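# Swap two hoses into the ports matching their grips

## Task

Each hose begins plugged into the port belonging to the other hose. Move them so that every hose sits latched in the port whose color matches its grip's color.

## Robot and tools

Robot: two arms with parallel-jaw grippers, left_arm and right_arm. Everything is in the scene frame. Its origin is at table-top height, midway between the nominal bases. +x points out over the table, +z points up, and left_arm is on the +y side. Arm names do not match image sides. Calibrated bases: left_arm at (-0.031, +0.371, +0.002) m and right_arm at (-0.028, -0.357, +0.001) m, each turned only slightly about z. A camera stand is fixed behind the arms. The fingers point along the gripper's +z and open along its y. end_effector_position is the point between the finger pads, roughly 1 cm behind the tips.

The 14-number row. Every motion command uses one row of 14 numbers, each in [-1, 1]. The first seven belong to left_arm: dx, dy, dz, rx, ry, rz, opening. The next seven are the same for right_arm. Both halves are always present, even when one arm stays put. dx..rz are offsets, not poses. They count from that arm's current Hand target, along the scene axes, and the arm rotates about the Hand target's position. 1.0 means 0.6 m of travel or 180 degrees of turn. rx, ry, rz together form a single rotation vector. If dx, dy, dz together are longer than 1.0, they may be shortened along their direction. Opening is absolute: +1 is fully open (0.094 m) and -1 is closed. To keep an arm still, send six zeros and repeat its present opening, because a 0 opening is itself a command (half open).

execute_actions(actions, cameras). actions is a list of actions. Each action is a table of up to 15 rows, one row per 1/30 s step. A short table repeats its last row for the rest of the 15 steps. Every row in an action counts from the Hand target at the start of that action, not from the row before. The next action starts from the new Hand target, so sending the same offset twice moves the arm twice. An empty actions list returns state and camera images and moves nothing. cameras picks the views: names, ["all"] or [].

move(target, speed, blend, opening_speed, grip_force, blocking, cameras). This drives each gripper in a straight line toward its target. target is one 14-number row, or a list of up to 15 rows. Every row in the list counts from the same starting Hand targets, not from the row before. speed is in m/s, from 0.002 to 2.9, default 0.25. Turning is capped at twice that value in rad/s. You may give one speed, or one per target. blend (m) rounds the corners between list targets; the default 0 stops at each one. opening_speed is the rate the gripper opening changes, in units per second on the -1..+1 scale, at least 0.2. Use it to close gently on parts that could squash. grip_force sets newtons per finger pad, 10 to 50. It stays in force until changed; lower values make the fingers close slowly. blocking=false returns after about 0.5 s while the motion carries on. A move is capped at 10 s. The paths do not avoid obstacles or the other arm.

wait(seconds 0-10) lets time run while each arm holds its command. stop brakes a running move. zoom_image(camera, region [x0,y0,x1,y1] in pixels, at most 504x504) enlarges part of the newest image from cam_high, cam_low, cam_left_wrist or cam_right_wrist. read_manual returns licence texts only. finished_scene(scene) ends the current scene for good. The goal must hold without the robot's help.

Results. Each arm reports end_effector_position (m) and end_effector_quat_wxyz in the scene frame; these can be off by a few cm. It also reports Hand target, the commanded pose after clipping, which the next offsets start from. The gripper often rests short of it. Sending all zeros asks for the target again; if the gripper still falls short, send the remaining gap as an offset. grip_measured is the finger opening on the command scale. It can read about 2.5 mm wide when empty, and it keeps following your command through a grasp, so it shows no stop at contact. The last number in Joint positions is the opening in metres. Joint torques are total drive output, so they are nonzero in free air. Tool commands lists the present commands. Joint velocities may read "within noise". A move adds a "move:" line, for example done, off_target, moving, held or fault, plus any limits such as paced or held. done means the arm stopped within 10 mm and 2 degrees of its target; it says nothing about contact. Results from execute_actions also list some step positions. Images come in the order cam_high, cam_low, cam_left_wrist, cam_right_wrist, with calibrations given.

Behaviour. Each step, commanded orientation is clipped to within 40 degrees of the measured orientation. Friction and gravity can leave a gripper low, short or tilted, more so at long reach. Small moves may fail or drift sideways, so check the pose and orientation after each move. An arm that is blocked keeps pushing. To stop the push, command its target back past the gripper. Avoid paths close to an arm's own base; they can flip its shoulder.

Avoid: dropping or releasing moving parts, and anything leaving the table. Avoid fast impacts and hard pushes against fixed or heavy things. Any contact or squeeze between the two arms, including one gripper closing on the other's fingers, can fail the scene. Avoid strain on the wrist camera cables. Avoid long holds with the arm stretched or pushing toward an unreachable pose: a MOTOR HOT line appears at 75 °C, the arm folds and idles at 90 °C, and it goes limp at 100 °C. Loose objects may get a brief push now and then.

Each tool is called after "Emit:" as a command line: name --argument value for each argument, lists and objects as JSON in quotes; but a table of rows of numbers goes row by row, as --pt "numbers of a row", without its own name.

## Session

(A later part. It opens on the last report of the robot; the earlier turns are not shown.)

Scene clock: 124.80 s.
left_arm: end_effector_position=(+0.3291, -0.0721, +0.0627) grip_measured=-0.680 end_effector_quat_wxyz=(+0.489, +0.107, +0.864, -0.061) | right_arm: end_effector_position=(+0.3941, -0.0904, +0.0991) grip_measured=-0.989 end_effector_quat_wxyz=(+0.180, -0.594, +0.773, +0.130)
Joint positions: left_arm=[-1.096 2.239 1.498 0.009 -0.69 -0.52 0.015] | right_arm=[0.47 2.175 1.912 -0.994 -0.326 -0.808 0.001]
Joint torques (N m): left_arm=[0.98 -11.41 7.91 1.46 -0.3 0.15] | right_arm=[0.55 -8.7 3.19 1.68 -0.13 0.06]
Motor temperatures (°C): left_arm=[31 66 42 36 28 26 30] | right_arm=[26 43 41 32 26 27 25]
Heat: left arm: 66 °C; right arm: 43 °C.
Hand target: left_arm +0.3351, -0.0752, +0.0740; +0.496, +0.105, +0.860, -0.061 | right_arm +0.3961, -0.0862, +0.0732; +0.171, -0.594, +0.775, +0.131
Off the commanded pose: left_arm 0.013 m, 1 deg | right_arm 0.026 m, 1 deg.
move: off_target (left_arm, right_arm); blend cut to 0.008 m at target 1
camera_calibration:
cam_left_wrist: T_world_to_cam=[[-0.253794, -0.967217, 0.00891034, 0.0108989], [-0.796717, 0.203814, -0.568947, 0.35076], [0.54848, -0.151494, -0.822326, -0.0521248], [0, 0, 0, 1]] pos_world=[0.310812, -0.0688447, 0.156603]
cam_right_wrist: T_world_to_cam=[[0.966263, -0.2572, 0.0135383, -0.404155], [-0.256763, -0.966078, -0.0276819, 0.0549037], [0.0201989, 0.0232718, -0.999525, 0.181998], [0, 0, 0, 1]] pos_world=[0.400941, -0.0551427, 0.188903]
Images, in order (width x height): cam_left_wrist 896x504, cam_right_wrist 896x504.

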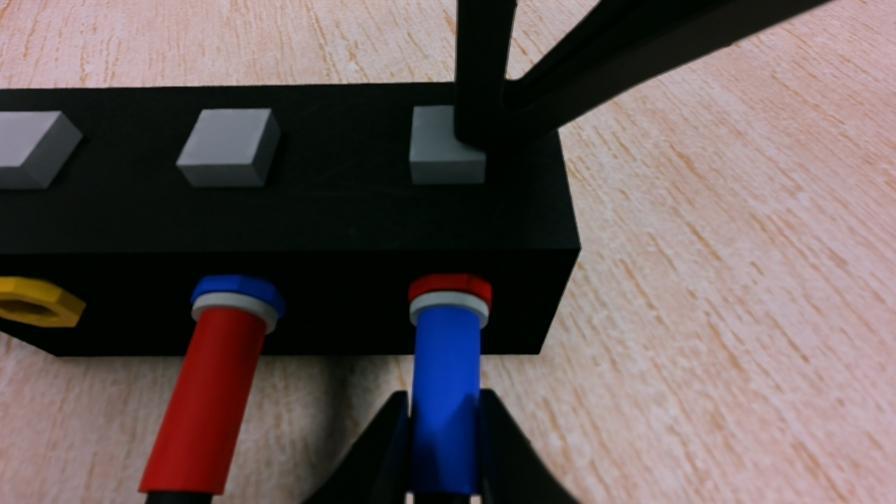

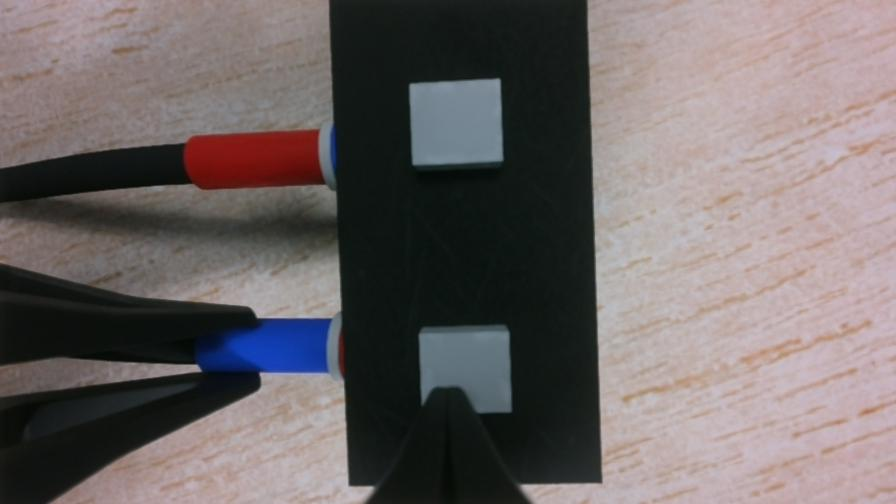

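Emit:
move --pt "0 0 0 0 0 0 -0.85 0.008 0.012 -0.035 0 0 0 -1" --pt "-0.05 0.0125 0 0 0 0 -0.85 0.008 0.012 -0.035 0 0 0 -1" --speed '[0.1,0.1]' --cameras '["cam_left_wrist","cam_right_wrist"]'

Emit:
zoom_image --camera "cam_left_wrist" --region '[180, 60, 580, 220]'

Scene clock: 134.40 s.
left_arm: end_effector_position=(+0.3075, -0.0666, +0.0539) grip_measured=-0.680 end_effector_quat_wxyz=(+0.487, +0.117, +0.865, -0.045) | right_arm: end_effector_position=(+0.3945, -0.0902, +0.0964) grip_measured=-0.989 end_effector_quat_wxyz=(+0.186, -0.591, +0.774, +0.130)
Joint positions: left_arm=[-1.136 2.217 1.438 0.002 -0.73 -0.538 0.015] | right_arm=[0.47 2.163 1.879 -0.959 -0.326 -0.8 0.001]
Joint torques (N m): left_arm=[-0.1 -14.43 4.59 1.55 -0.31 -0.1] | right_arm=[1.37 -5 3.41 2.05 -0.1 0.05]
Motor temperatures (°C): left_arm=[31 66 43 36 28 26 30] | right_arm=[26 42 40 33 26 27 25]
Heat: left arm: 66 °C; right arm: 42 °C.
Hand target: left_arm +0.3051, -0.0678, +0.0741; +0.496, +0.105, +0.860, -0.061 | right_arm +0.4010, -0.0790, +0.0523; +0.171, -0.594, +0.775, +0.131
Off the commanded pose: left_arm 0.020 m, 3 deg | right_arm 0.046 m, 2 deg.
move: off_target (left_arm, right_arm)
camera_calibration:
cam_left_wrist: T_world_to_cam=[[-0.25528, -0.96648, -0.0273524, 0.0132374], [-0.796459, 0.226243, -0.560773, 0.328362], [0.548165, -0.121369, -0.827517, -0.0443401], [0, 0, 0, 1]] pos_world=[0.289212, -0.0668774, 0.147807]
cam_right_wrist: T_world_to_cam=[[0.964194, -0.264444, 0.0199699, -0.404825], [-0.263601, -0.96392, -0.037063, 0.0589227], [0.0290504, 0.0304719, -0.999113, 0.176475], [0, 0, 0, 1]] pos_world=[0.400735, -0.0556341, 0.186587]
Images, in order (width x height): cam_left_wrist 896x504, cam_right_wrist 896x504.

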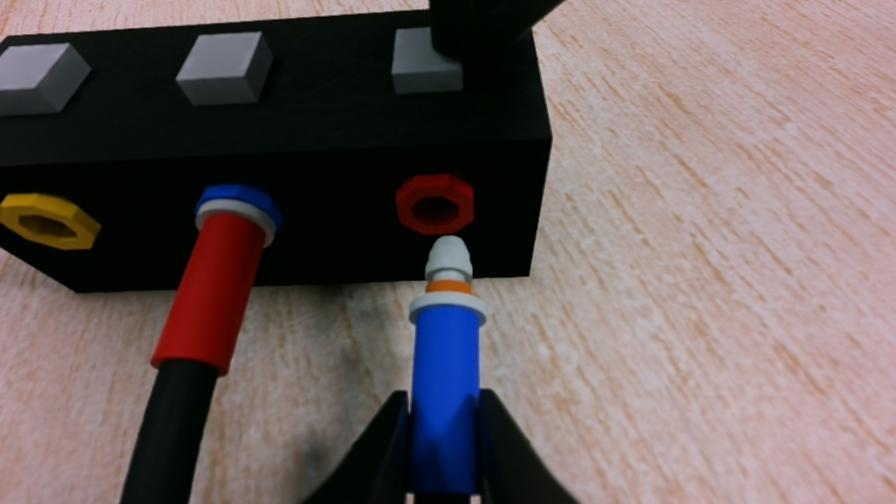

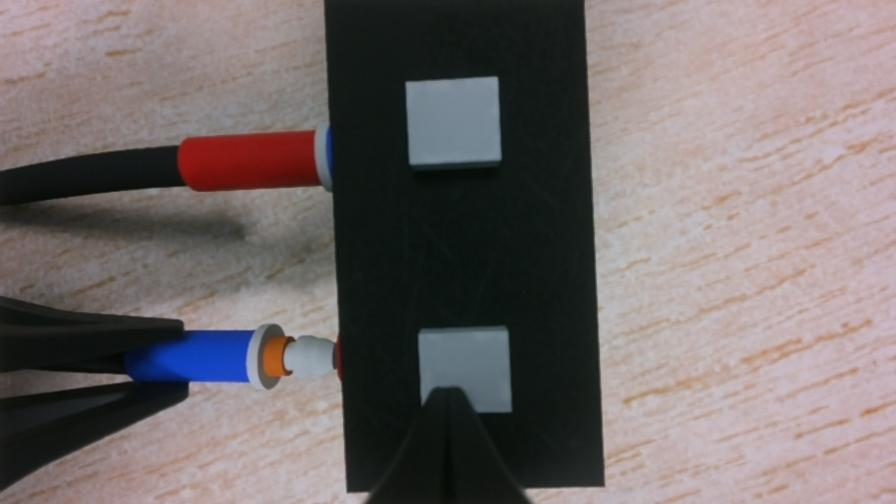

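Scaled by 1.260.

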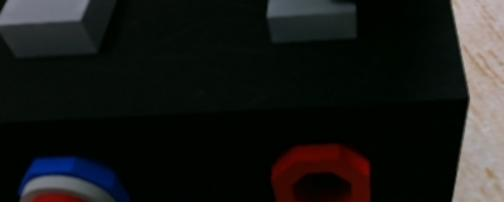

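Emit:
move --pt "-0.025 0.007 0.127 0 0 0 -0.85 0 0 0.13 0 0 0 -1" --pt "-0.075 0.213 0.127 0 0 0 -0.85 0 0 0.13 0 0 0 -1" --pt "-0.075 0.213 -0.048 0 0 0 -0.85 0.019 0.09 0.13 0 0 0 -1" --speed '[0.12,0.15,0.1]' --blend '[0.02,0.02,0]' --cameras '["all"]'

Scene clock: 148.80 s.
left_arm: end_effector_position=(+0.2576, +0.0597, +0.0452) grip_measured=-0.680 end_effector_quat_wxyz=(+0.493, +0.106, +0.862, -0.057) | right_arm: end_effector_position=(+0.4133, -0.0268, +0.1351) grip_measured=-0.989 end_effector_quat_wxyz=(+0.180, -0.595, +0.772, +0.133)
Joint positions: left_arm=[-1.106 1.827 0.749 0.345 -0.709 -0.524 0.015] | right_arm=[0.568 2.502 2.622 -1.35 -0.3 -0.712 0.001]
Joint torques (N m): left_arm=[1.24 -6.87 3.89 1.84 -0.15 0.12] | right_arm=[0.43 -11.69 8.96 0.94 -0.08 0.08]
Motor temperatures (°C): left_arm=[31 67 42 37 28 26 30] | right_arm=[26 42 40 34 26 27 25]
Heat: left arm: 67 °C; right arm: 42 °C.
Hand target: left_arm +0.2601, +0.0601, +0.0452; +0.496, +0.105, +0.860, -0.061 | right_arm +0.4125, -0.0251, +0.1303; +0.171, -0.594, +0.775, +0.131
Off the commanded pose: left_arm 0.002 m, 1 deg | right_arm 0.005 m, 1 deg.
move: done
camera_calibration:
cam_left_wrist: T_world_to_cam=[[-0.247969, -0.968765, 0.00245511, 0.119318], [-0.792724, 0.201451, -0.575331, 0.256477], [0.556866, -0.144611, -0.817917, -0.0101019], [0, 0, 0, 1]] pos_world=[0.238528, 0.0624631, 0.139004]
cam_right_wrist: T_world_to_cam=[[0.967013, -0.254552, 0.00941131, -0.406521], [-0.254166, -0.966677, -0.0305711, 0.121599], [0.0168796, 0.0271706, -0.999488, 0.217674], [0, 0, 0, 1]] pos_world=[0.420343, 0.00815208, 0.225106]

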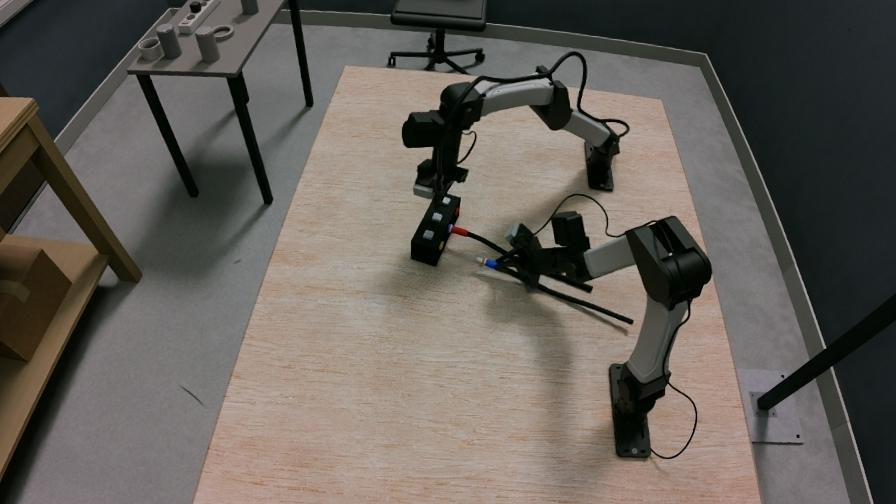

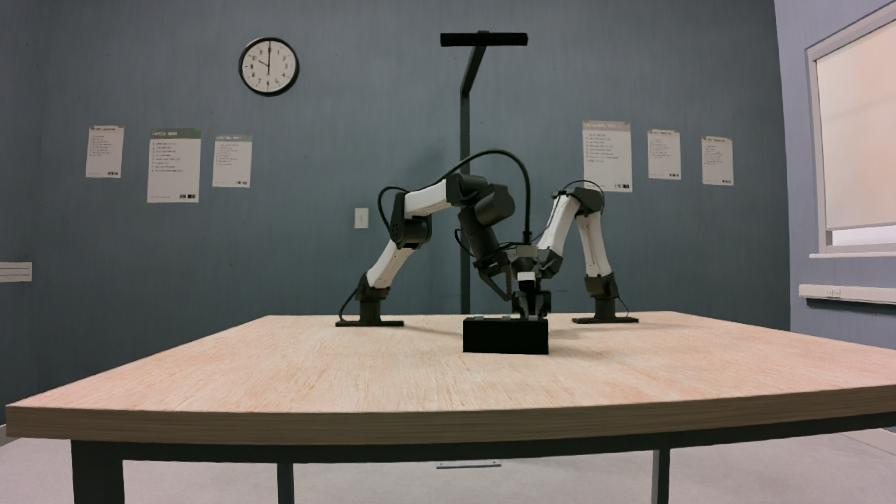

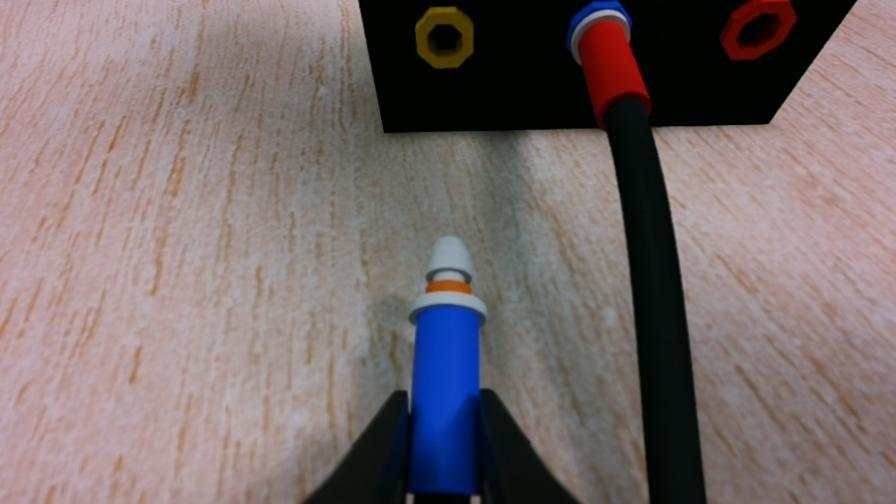

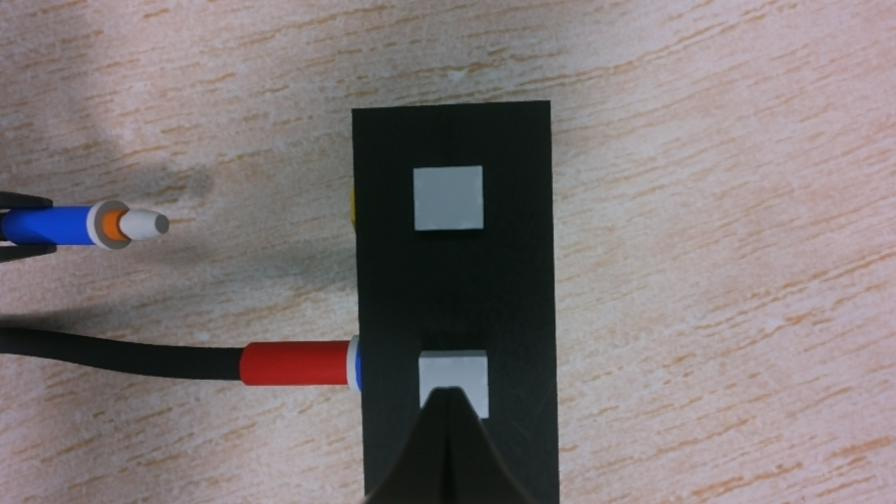

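Emit:
move --pt "0 0.067 -0.02 0 0 0 -0.85 0 0 0 0 0 0 -1" --pt "0 0.067 -0.05 0 0 0 -0.85 0 0 0 0 0 0 -1" --speed '[0.15,0.06]' --blend '[0.01,0]' --cameras '["cam_left_wrist","cam_high"]'

Scene clock: 156.10 s.
left_arm: end_effector_position=(+0.2602, +0.0947, +0.0231) grip_measured=-0.680 end_effector_quat_wxyz=(+0.502, +0.097, +0.856, -0.070) | right_arm: end_effector_position=(+0.4130, -0.0270, +0.1350) grip_measured=-0.989 end_effector_quat_wxyz=(+0.179, -0.595, +0.772, +0.133)
Joint positions: left_arm=[-1.041 1.842 0.569 0.61 -0.66 -0.473 0.015] | right_arm=[0.568 2.502 2.622 -1.351 -0.3 -0.712 0.001]
Joint torques (N m): left_arm=[1.47 -5.52 2.89 1.7 -0.07 0.16] | right_arm=[0.46 -11.62 9.09 0.92 -0.07 0.07]
Motor temperatures (°C): left_arm=[31 63 41 37 28 26 30] | right_arm=[26 44 41 33 26 27 25]
Heat: left arm: 63 °C; right arm: 44 °C.
Hand target: left_arm +0.2601, +0.1002, +0.0152; +0.496, +0.105, +0.860, -0.061 | right_arm +0.4125, -0.0251, +0.1303; +0.171, -0.594, +0.775, +0.131
Off the commanded pose: left_arm 0.010 m, 2 deg | right_arm 0.005 m, 1 deg.
move: done; blend cut to 0.009 m at target 1
camera_calibration:
cam_left_wrist: T_world_to_cam=[[-0.245979, -0.968773, 0.0312152, 0.152707], [-0.78268, 0.179525, -0.595972, 0.238596], [0.571758, -0.171028, -0.802398, -0.0263286], [0, 0, 0, 1]] pos_world=[0.23936, 0.100602, 0.116303]
Images, in order (width x height): cam_high 896x504, cam_left_wrist 896x504.

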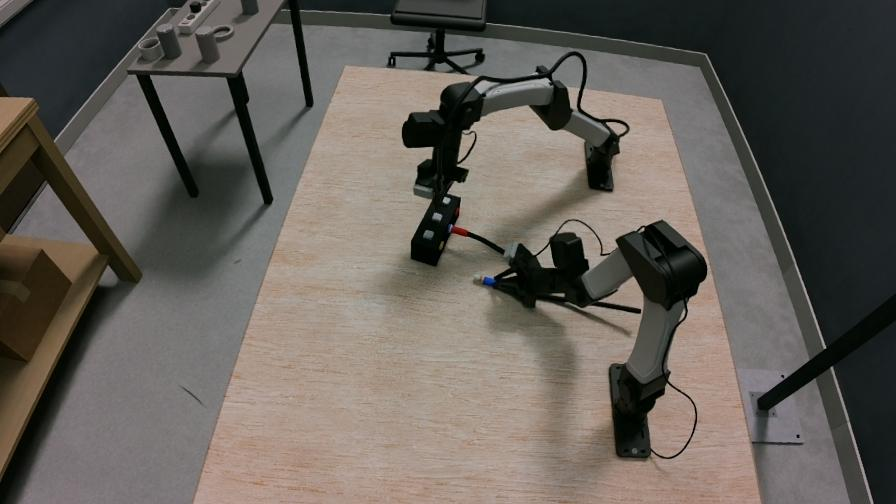

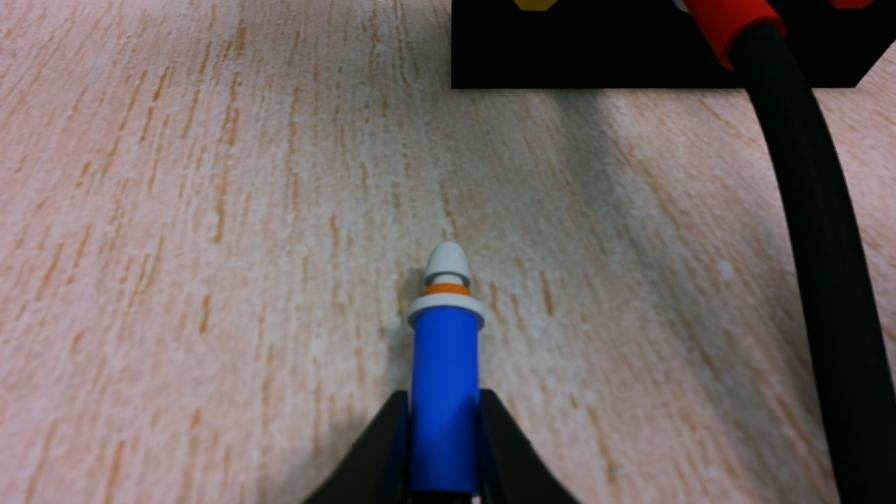

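Emit:
move --pt "0 0 0 0 0 0 -0.85 0 0 0 0 0 0 -1" --pt "0 0 0 0 0 0 -0.25 0 0 0 0 0 0 -1" --pt "0 0 0.18 0 0 0 -0.25 0 0 0 0 0 0 -1" --pt "0.057 -0.163 0.142 0 0 0 0 0 0 0 0 0 0 -1" --speed '[0.1,0.1,0.12,0.2]' --cameras '["cam_left_wrist","cam_right_wrist","cam_high"]'

Scene clock: 163.30 s.
left_arm: end_effector_position=(+0.2911, +0.0113, +0.0890) grip_measured=-0.002 end_effector_quat_wxyz=(+0.486, +0.117, +0.865, -0.050) | right_arm: end_effector_position=(+0.4130, -0.0270, +0.1350) grip_measured=-0.989 end_effector_quat_wxyz=(+0.179, -0.595, +0.772, +0.133)
Joint positions: left_arm=[-1.083 1.892 1.083 0.067 -0.684 -0.492 0.047] | right_arm=[0.568 2.502 2.622 -1.351 -0.3 -0.712 0.001]
Joint torques (N m): left_arm=[-0.18 -8.25 7.82 1.6 -0.35 -0.11] | right_arm=[0.43 -11.59 9.1 0.92 -0.08 0.08]
Motor temperatures (°C): left_arm=[31 60 41 37 28 26 29] | right_arm=[26 46 41 32 26 27 25]
Heat: left arm: 60 °C; right arm: 46 °C.
Hand target: left_arm +0.2942, +0.0024, +0.1004; +0.496, +0.105, +0.860, -0.061 | right_arm +0.4125, -0.0251, +0.1303; +0.171, -0.594, +0.775, +0.131
Off the commanded pose: left_arm 0.015 m, 2 deg | right_arm 0.005 m, 1 deg.
move: off_target (left_arm); target 4's new opening was sent with left_arm's hand 0.015 m and 2 deg from that target
camera_calibration:
cam_left_wrist: T_world_to_cam=[[-0.259209, -0.965639, -0.0187395, 0.0857183], [-0.797289, 0.224889, -0.560139, 0.31752], [0.545106, -0.130252, -0.828187, 0.00415892], [0, 0, 0, 1]] pos_world=[0.273107, 0.0119081, 0.182906]
cam_right_wrist: T_world_to_cam=[[0.967007, -0.254614, 0.00835627, -0.406111], [-0.254274, -0.966683, -0.0294686, 0.121247], [0.015581, 0.0263715, -0.999531, 0.218144], [0, 0, 0, 1]] pos_world=[0.420143, 0.00805243, 0.225008]
Images, in order (width x height): cam_high 896x504, cam_left_wrist 896x504, cam_right_wrist 896x504.

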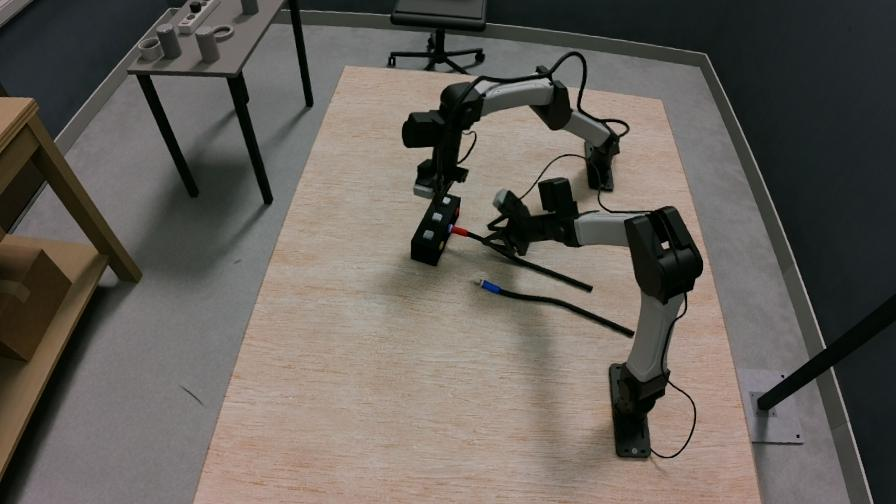

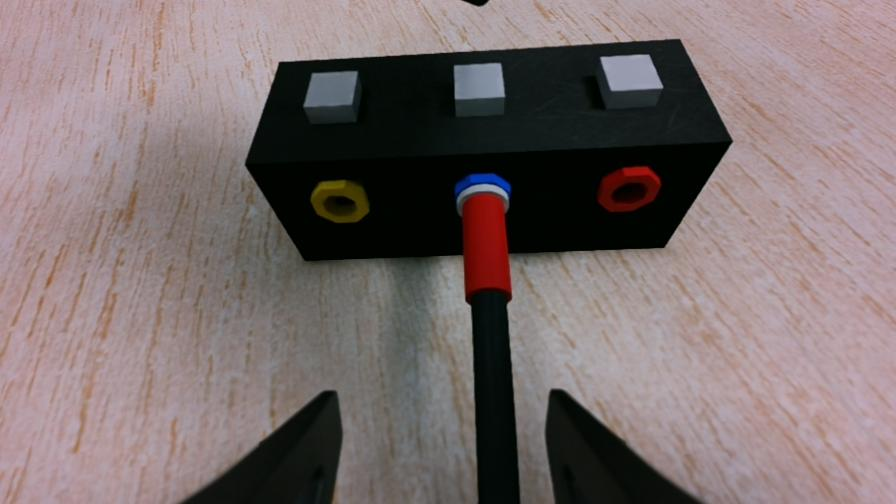

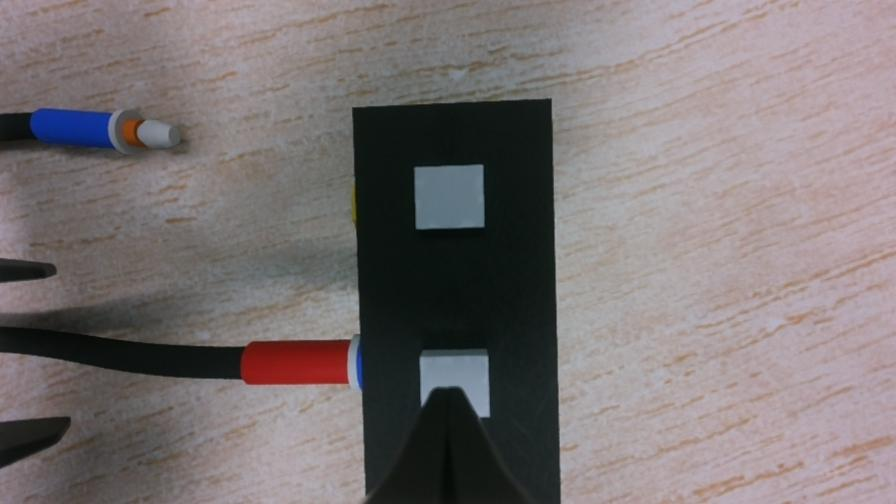

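Emit:
move --pt "0.103 -0.0415 -0.057 0 0 0 0 -0.002 -0.013 -0.02 0 0 0 -1" --pt "0.103 -0.0415 -0.057 0 0 0 -0.85 -0.002 -0.013 -0.04 0 0 0 -1" --pt "0.103 -0.0415 -0.057 0 0 0 -0.85 0.006 -0.003 -0.125 0 0 0 -1" --speed '[0.12,0.06,0.06]' --cameras '["cam_left_wrist","cam_right_wrist"]'

Scene clock: 174.13 s.
left_arm: end_effector_position=(+0.3480, -0.0170, +0.0534) grip_measured=-0.670 end_effector_quat_wxyz=(+0.483, +0.112, +0.867, -0.054) | right_arm: end_effector_position=(+0.4246, -0.0100, +0.0978) grip_measured=-0.989 end_effector_quat_wxyz=(+0.230, -0.599, +0.754, +0.142)
Joint positions: left_arm=[-0.995 2.136 1.283 0.151 -0.614 -0.436 0.016] | right_arm=[0.574 2.389 2.219 -0.956 -0.328 -0.712 0.001]
Joint torques (N m): left_arm=[1.01 -10.37 7.38 1.75 -0.24 0.11] | right_arm=[-0.73 -9.47 4.14 0.84 0.2 -0.02]
Motor temperatures (°C): left_arm=[31 59 43 37 28 26 29] | right_arm=[26 49 42 31 26 27 25]
Heat: left arm: 59 °C; right arm: 49 °C.
Hand target: left_arm +0.3561, -0.0223, +0.0662; +0.496, +0.105, +0.860, -0.061 | right_arm +0.4160, -0.0268, +0.0552; +0.171, -0.594, +0.775, +0.131
Off the commanded pose: left_arm 0.016 m, 2 deg | right_arm 0.047 m, 7 deg.
move: off_target (left_arm, right_arm); target 2's new opening was sent with left_arm's hand 0.018 m and 2 deg from that target
camera_calibration:
cam_left_wrist: T_world_to_cam=[[-0.254374, -0.967083, -0.00665153, 0.070126], [-0.802801, 0.214988, -0.556139, 0.350928], [0.539262, -0.136127, -0.831063, -0.0579096], [0, 0, 0, 1]] pos_world=[0.330792, -0.0155106, 0.147505]
cam_right_wrist: T_world_to_cam=[[0.96865, -0.240432, 0.0625243, -0.418537], [-0.231582, -0.964999, -0.123075, 0.138968], [0.0899271, 0.104737, -0.990426, 0.148612], [0, 0, 0, 1]] pos_world=[0.424234, 0.0179086, 0.190461]
Images, in order (width x height): cam_left_wrist 896x504, cam_right_wrist 896x504.

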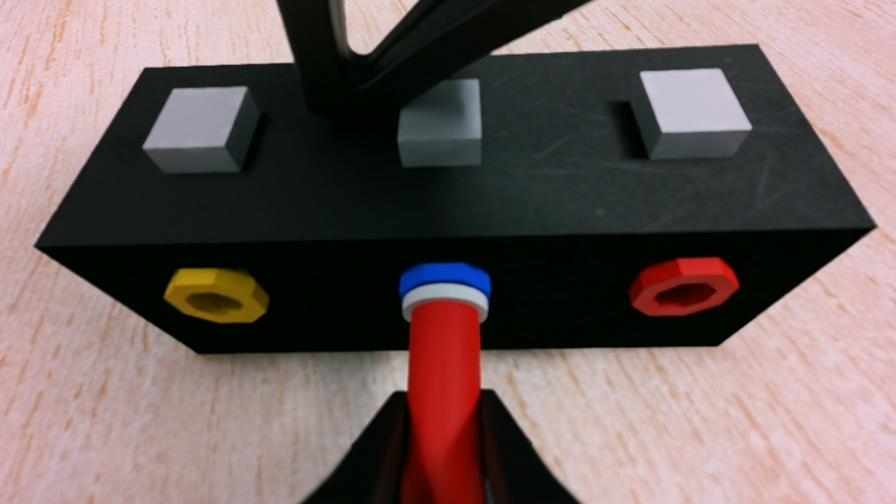

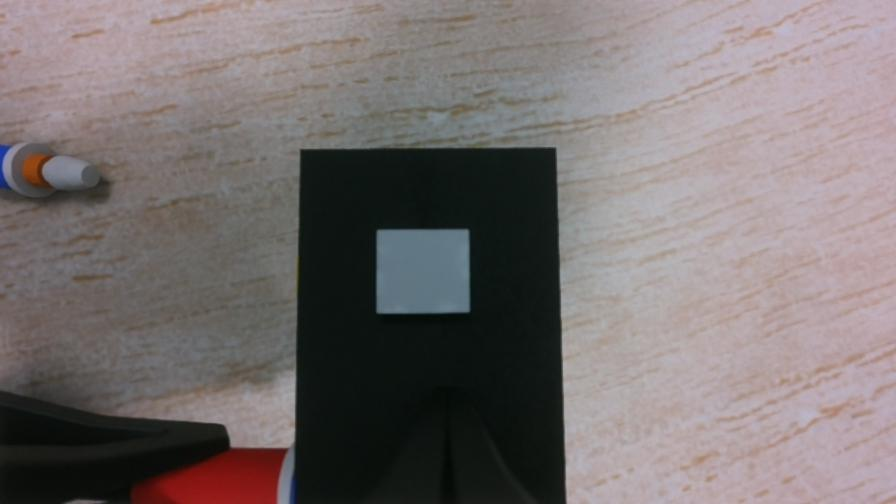

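Emit:
move --pt "0 0 0 0 0 0 -0.85 0 -0.0135 0.11 0 0 0 -1" --pt "0 0 0 0 0 0 -0.85 -0.01 -0.017 0.083 0 0 0 -1" --pt "0 0 0 0 0 0 -0.85 -0.013 -0.025 0.025 0 0 0 -1" --speed '[0.12,0.06,0.05]' --cameras '["cam_left_wrist","cam_right_wrist"]'

Scene clock: 182.97 s.
left_arm: end_effector_position=(+0.3458, -0.0156, +0.0526) grip_measured=-0.670 end_effector_quat_wxyz=(+0.483, +0.113, +0.867, -0.044) | right_arm: end_effector_position=(+0.4075, -0.0384, +0.0983) grip_measured=-0.989 end_effector_quat_wxyz=(+0.190, -0.592, +0.771, +0.138)
Joint positions: left_arm=[-1.002 2.136 1.283 0.139 -0.632 -0.436 0.016] | right_arm=[0.55 2.326 2.146 -1.033 -0.318 -0.721 0.001]
Joint torques (N m): left_arm=[1.66 -10.43 7.27 1.85 -0.04 0.12] | right_arm=[-0.2 -10.18 3.3 1.48 0.02 -0.11]
Motor temperatures (°C): left_arm=[30 61 43 38 28 26 29] | right_arm=[26 49 41 31 26 27 25]
Heat: left arm: 61 °C; right arm: 49 °C.
Hand target: left_arm +0.3561, -0.0224, +0.0663; +0.496, +0.105, +0.860, -0.061 | right_arm +0.4082, -0.0419, +0.0703; +0.171, -0.594, +0.775, +0.131
Off the commanded pose: left_arm 0.018 m, 3 deg | right_arm 0.028 m, 2 deg.
move: off_target (left_arm, right_arm)
camera_calibration:
cam_left_wrist: T_world_to_cam=[[-0.247556, -0.968586, -0.0236023, 0.0694496], [-0.802552, 0.218646, -0.555071, 0.348359], [0.542794, -0.118469, -0.831468, -0.0580856], [0, 0, 0, 1]] pos_world=[0.328297, -0.0157807, 0.146706]
cam_right_wrist: T_world_to_cam=[[0.965874, -0.258708, 0.0125738, -0.403503], [-0.257704, -0.964734, -0.0536375, 0.111534], [0.0260069, 0.0485667, -0.998481, 0.178298], [0, 0, 0, 1]] pos_world=[0.413839, -0.00544833, 0.189083]
Images, in order (width x height): cam_left_wrist 896x504, cam_right_wrist 896x504.

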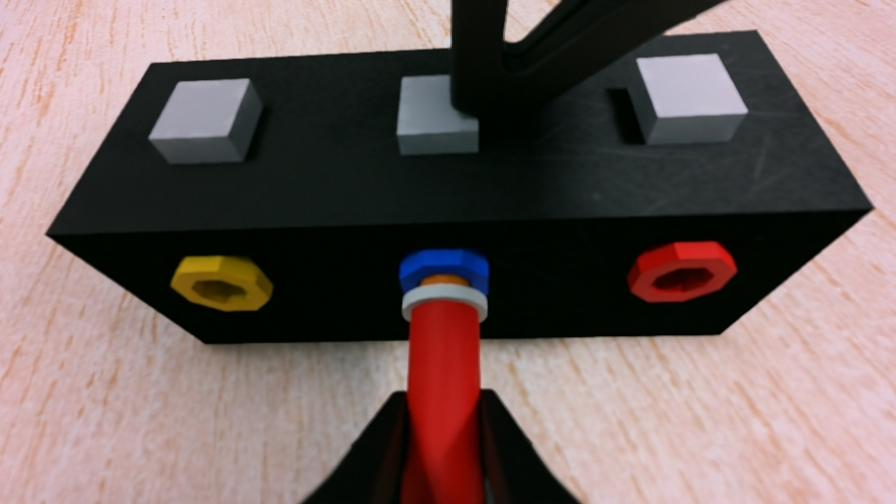

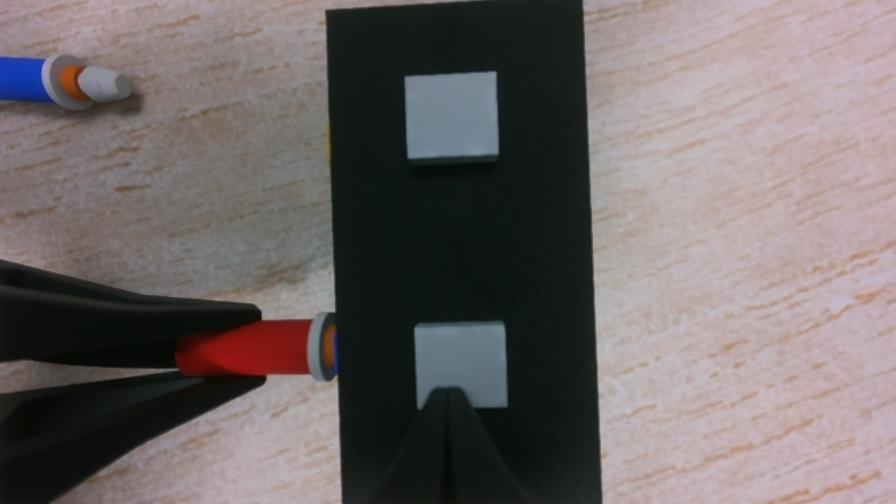

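Emit:
move --pt "-0.089 0.0217 0 0 0 0 -0.85 0 0 0 0 0 0 -1" --pt "-0.1128 -0.0763 0 0 0 0 -0.85 0 0.0 0.15 0 0 0 -1" --speed '[0.1,0.1]' --cameras '["cam_left_wrist","cam_right_wrist"]'

Scene clock: 191.93 s.
left_arm: end_effector_position=(+0.2859, -0.0587, +0.0552) grip_measured=-0.670 end_effector_quat_wxyz=(+0.485, +0.118, +0.865, -0.048) | right_arm: end_effector_position=(+0.4082, -0.0416, +0.1653) grip_measured=-0.989 end_effector_quat_wxyz=(+0.182, -0.591, +0.775, +0.133)
Joint positions: left_arm=[-1.171 2.16 1.352 0.011 -0.747 -0.571 0.016] | right_arm=[0.547 2.524 2.796 -1.502 -0.306 -0.722 0.001]
Joint torques (N m): left_arm=[-0.14 -10.09 7.82 1.54 -0.42 -0.12] | right_arm=[0.08 -11.51 8.46 0.93 -0.1 -0.08]
Motor temperatures (°C): left_arm=[30 62 44 37 28 26 30] | right_arm=[26 48 41 31 26 27 25]
Heat: left arm: 62 °C; right arm: 48 °C.
Hand target: left_arm +0.2884, -0.0681, +0.0662; +0.496, +0.105, +0.860, -0.061 | right_arm +0.4081, -0.0418, +0.1602; +0.171, -0.594, +0.775, +0.131
Off the commanded pose: left_arm 0.015 m, 2 deg | right_arm 0.005 m, 1 deg.
move: off_target (left_arm)
camera_calibration:
cam_left_wrist: T_world_to_cam=[[-0.26083, -0.965118, -0.0227079, 0.016822], [-0.796923, 0.228531, -0.559185, 0.310301], [0.544868, -0.127756, -0.828732, -0.0297938], [0, 0, 0, 1]] pos_world=[0.267907, -0.0584845, 0.149206]
cam_right_wrist: T_world_to_cam=[[0.964535, -0.263806, 0.00883931, -0.40482], [-0.26337, -0.964088, -0.0342123, 0.111373], [0.0175473, 0.0306709, -0.999375, 0.24827], [0, 0, 0, 1]] pos_world=[0.415439, -0.0070351, 0.255504]
Images, in order (width x height): cam_left_wrist 896x504, cam_right_wrist 896x504.

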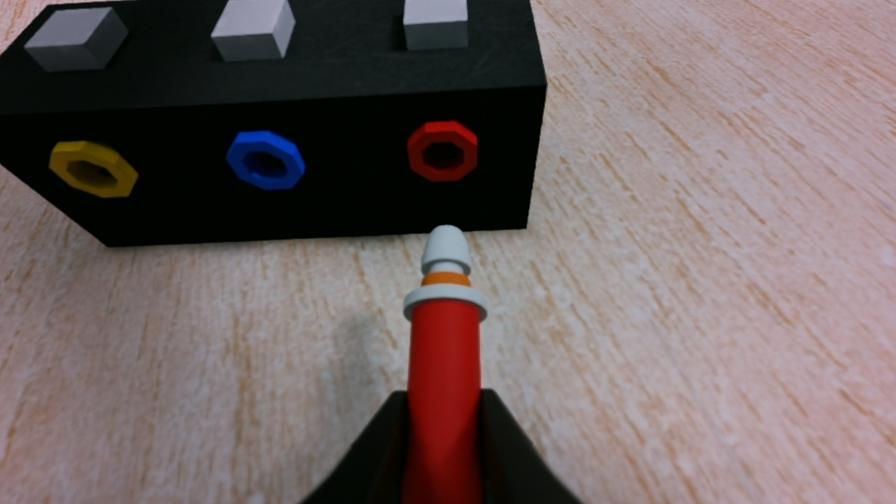

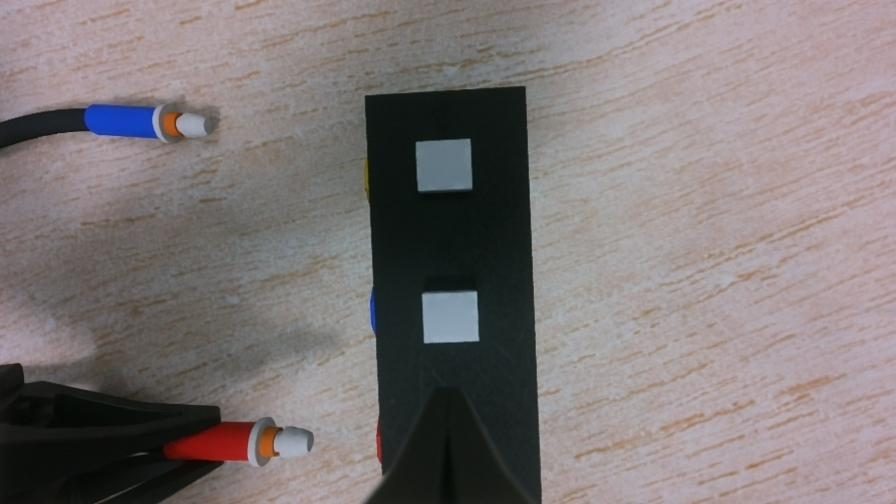

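Emit:
move --target '[0.029,-0.006,-0.004,0,0,0.003,-0.85,0,0,0,0,0,0,-1]' --speed 0.06 --cameras '["cam_left_wrist","cam_right_wrist"]'

Emit:
zoom_image --camera "cam_left_wrist" --region '[330, 120, 560, 330]'

Emit:
zoom_image --camera "cam_right_wrist" --region '[180, 360, 420, 490]'

Scene clock: 201.80 s.
left_arm: end_effector_position=(+0.2983, -0.0644, +0.0533) grip_measured=-0.670 end_effector_quat_wxyz=(+0.488, +0.109, +0.865, -0.048) | right_arm: end_effector_position=(+0.4082, -0.0416, +0.1654) grip_measured=-0.989 end_effector_quat_wxyz=(+0.182, -0.591, +0.775, +0.133)
Joint positions: left_arm=[-1.154 2.201 1.408 0.007 -0.747 -0.571 0.016] | right_arm=[0.547 2.529 2.807 -1.507 -0.306 -0.722 0.001]
Joint torques (N m): left_arm=[1.18 -10.43 7.92 1.58 -0.24 0.08] | right_arm=[0.05 -11.47 8.36 0.91 -0.1 -0.08]
Motor temperatures (°C): left_arm=[30 63 44 37 28 26 30] | right_arm=[26 49 41 31 26 27 25]
Heat: left arm: 63 °C; right arm: 49 °C.
Hand target: left_arm +0.3058, -0.0717, +0.0637; +0.496, +0.101, +0.860, -0.058 | right_arm +0.4082, -0.0418, +0.1602; +0.171, -0.594, +0.775, +0.131
Off the commanded pose: left_arm 0.015 m, 2 deg | right_arm 0.005 m, 1 deg.
move: off_target (left_arm)
camera_calibration:
cam_left_wrist: T_world_to_cam=[[-0.244117, -0.969631, -0.0149538, 0.00886342], [-0.798381, 0.209708, -0.564455, 0.319905], [0.550449, -0.125854, -0.825328, -0.0405894], [0, 0, 0, 1]] pos_world=[0.279913, -0.0636007, 0.147205]
cam_right_wrist: T_world_to_cam=[[0.964535, -0.263806, 0.00883931, -0.404917], [-0.26337, -0.964088, -0.0342123, 0.111403], [0.0175473, 0.0306709, -0.999375, 0.248368], [0, 0, 0, 1]] pos_world=[0.415539, -0.0070351, 0.255604]
Images, in order (width x height): cam_left_wrist 896x504, cam_right_wrist 896x504.

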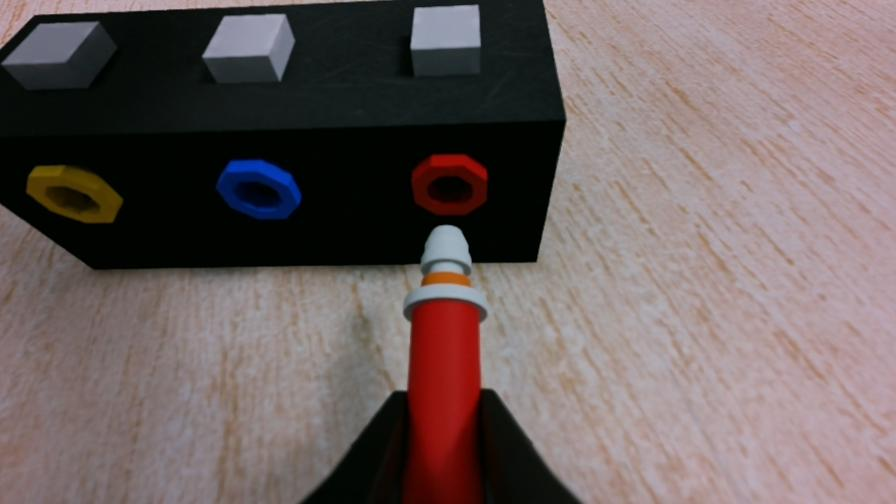

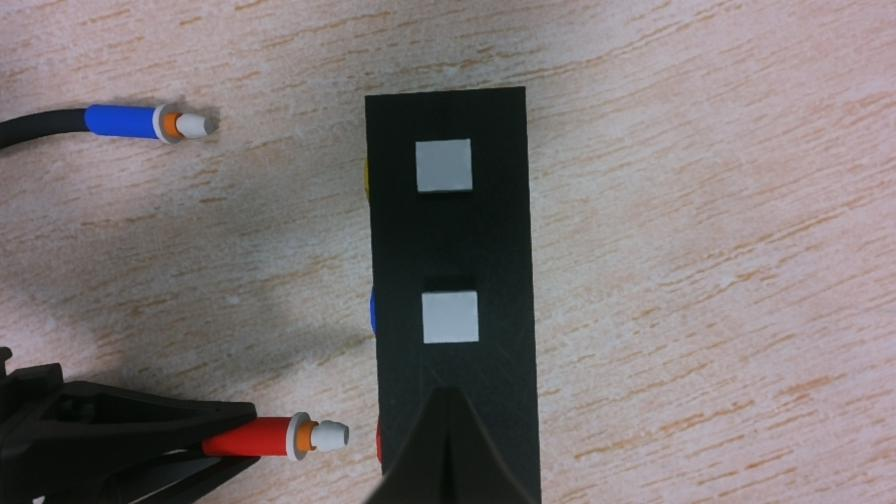

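Scaled by 2.191.

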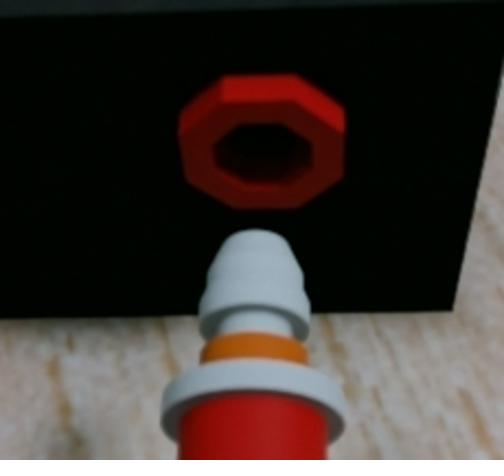

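Scaled by 2.100.

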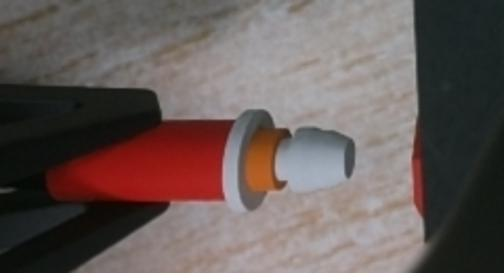

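Emit:
move --pt "0.025 -0.0095 0.002 0 0 0 -0.85 0 0 0 0 0 0 -1" --pt "0.085 -0.023 0.002 0 0 0 -0.85 0 0 0 0 0 0 -1" --speed 0.05 --cameras '["cam_left_wrist","cam_right_wrist"]'

Emit:
zoom_image --camera "cam_left_wrist" --region '[330, 120, 560, 350]'

Scene clock: 215.17 s.
left_arm: end_effector_position=(+0.3182, -0.0792, +0.0377) grip_measured=-0.670 end_effector_quat_wxyz=(+0.457, +0.146, +0.877, -0.033) | right_arm: end_effector_position=(+0.4081, -0.0417, +0.1655) grip_measured=-0.989 end_effector_quat_wxyz=(+0.181, -0.591, +0.775, +0.133)
Joint positions: left_arm=[-1.114 2.297 1.564 -0.1 -0.668 -0.506 0.016] | right_arm=[0.547 2.529 2.807 -1.509 -0.306 -0.722 0.001]
Joint torques (N m): left_arm=[5.24 -10.93 9.39 2.27 -0.47 0.15] | right_arm=[0.05 -11.44 8.53 0.92 -0.1 -0.08]
Motor temperatures (°C): left_arm=[30 60 45 37 28 26 30] | right_arm=[26 50 42 30 26 27 25]
Heat: left arm: 60 °C; right arm: 50 °C.
Hand target: left_arm +0.3567, -0.0856, +0.0649; +0.496, +0.101, +0.860, -0.058 | right_arm +0.4082, -0.0418, +0.1602; +0.171, -0.594, +0.775, +0.131
Off the commanded pose: left_arm 0.048 m, 8 deg | right_arm 0.005 m, 1 deg.
move: off_target (left_arm)
camera_calibration:
cam_left_wrist: T_world_to_cam=[[-0.294939, -0.953266, -0.0655301, 0.0185083], [-0.817592, 0.287266, -0.499021, 0.339914], [0.494525, -0.0936039, -0.864109, -0.0445762], [0, 0, 0, 1]] pos_world=[0.305414, -0.0841749, 0.132319]
cam_right_wrist: T_world_to_cam=[[0.964545, -0.263788, 0.00827005, -0.404706], [-0.263379, -0.964106, -0.0336425, 0.111138], [0.0168477, 0.0302715, -0.9994, 0.248668], [0, 0, 0, 1]] pos_world=[0.415439, -0.007135, 0.255605]
Images, in order (width x height): cam_left_wrist 896x504, cam_right_wrist 896x504.

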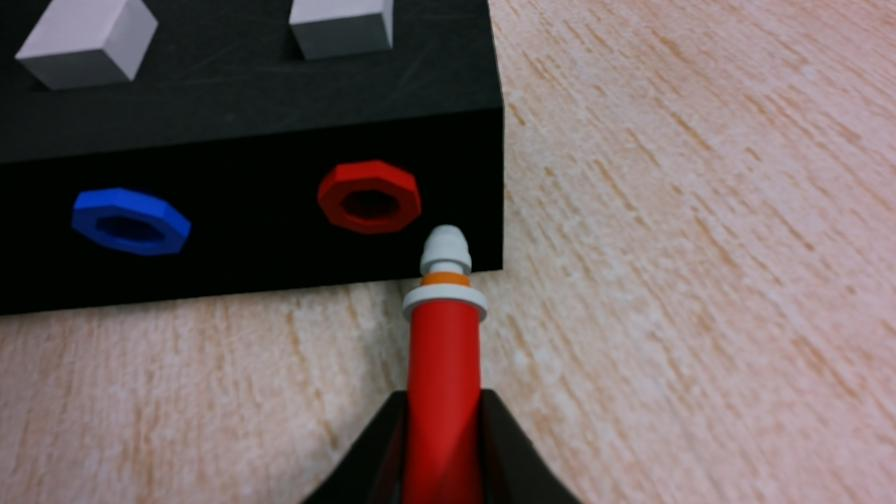

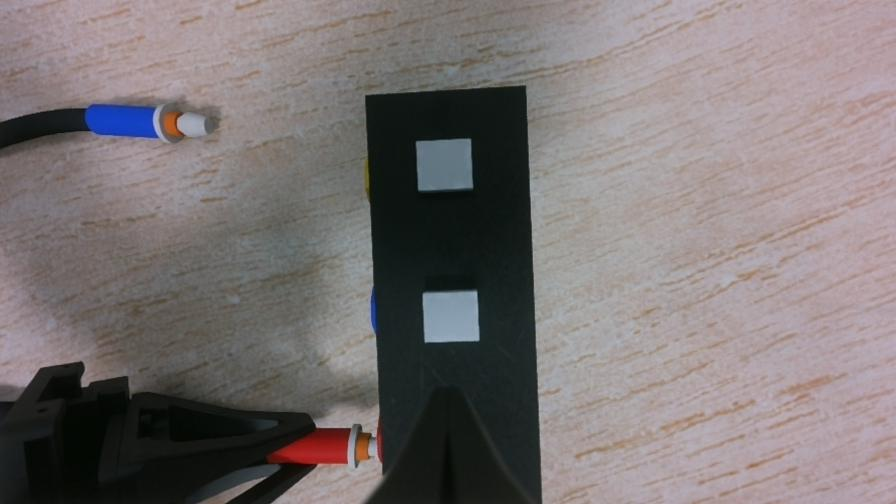

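Scaled by 2.191.

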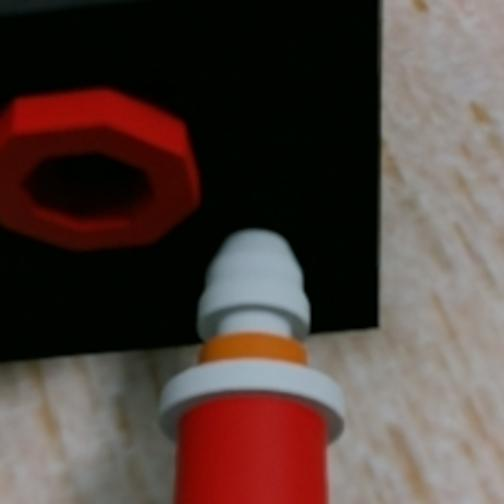

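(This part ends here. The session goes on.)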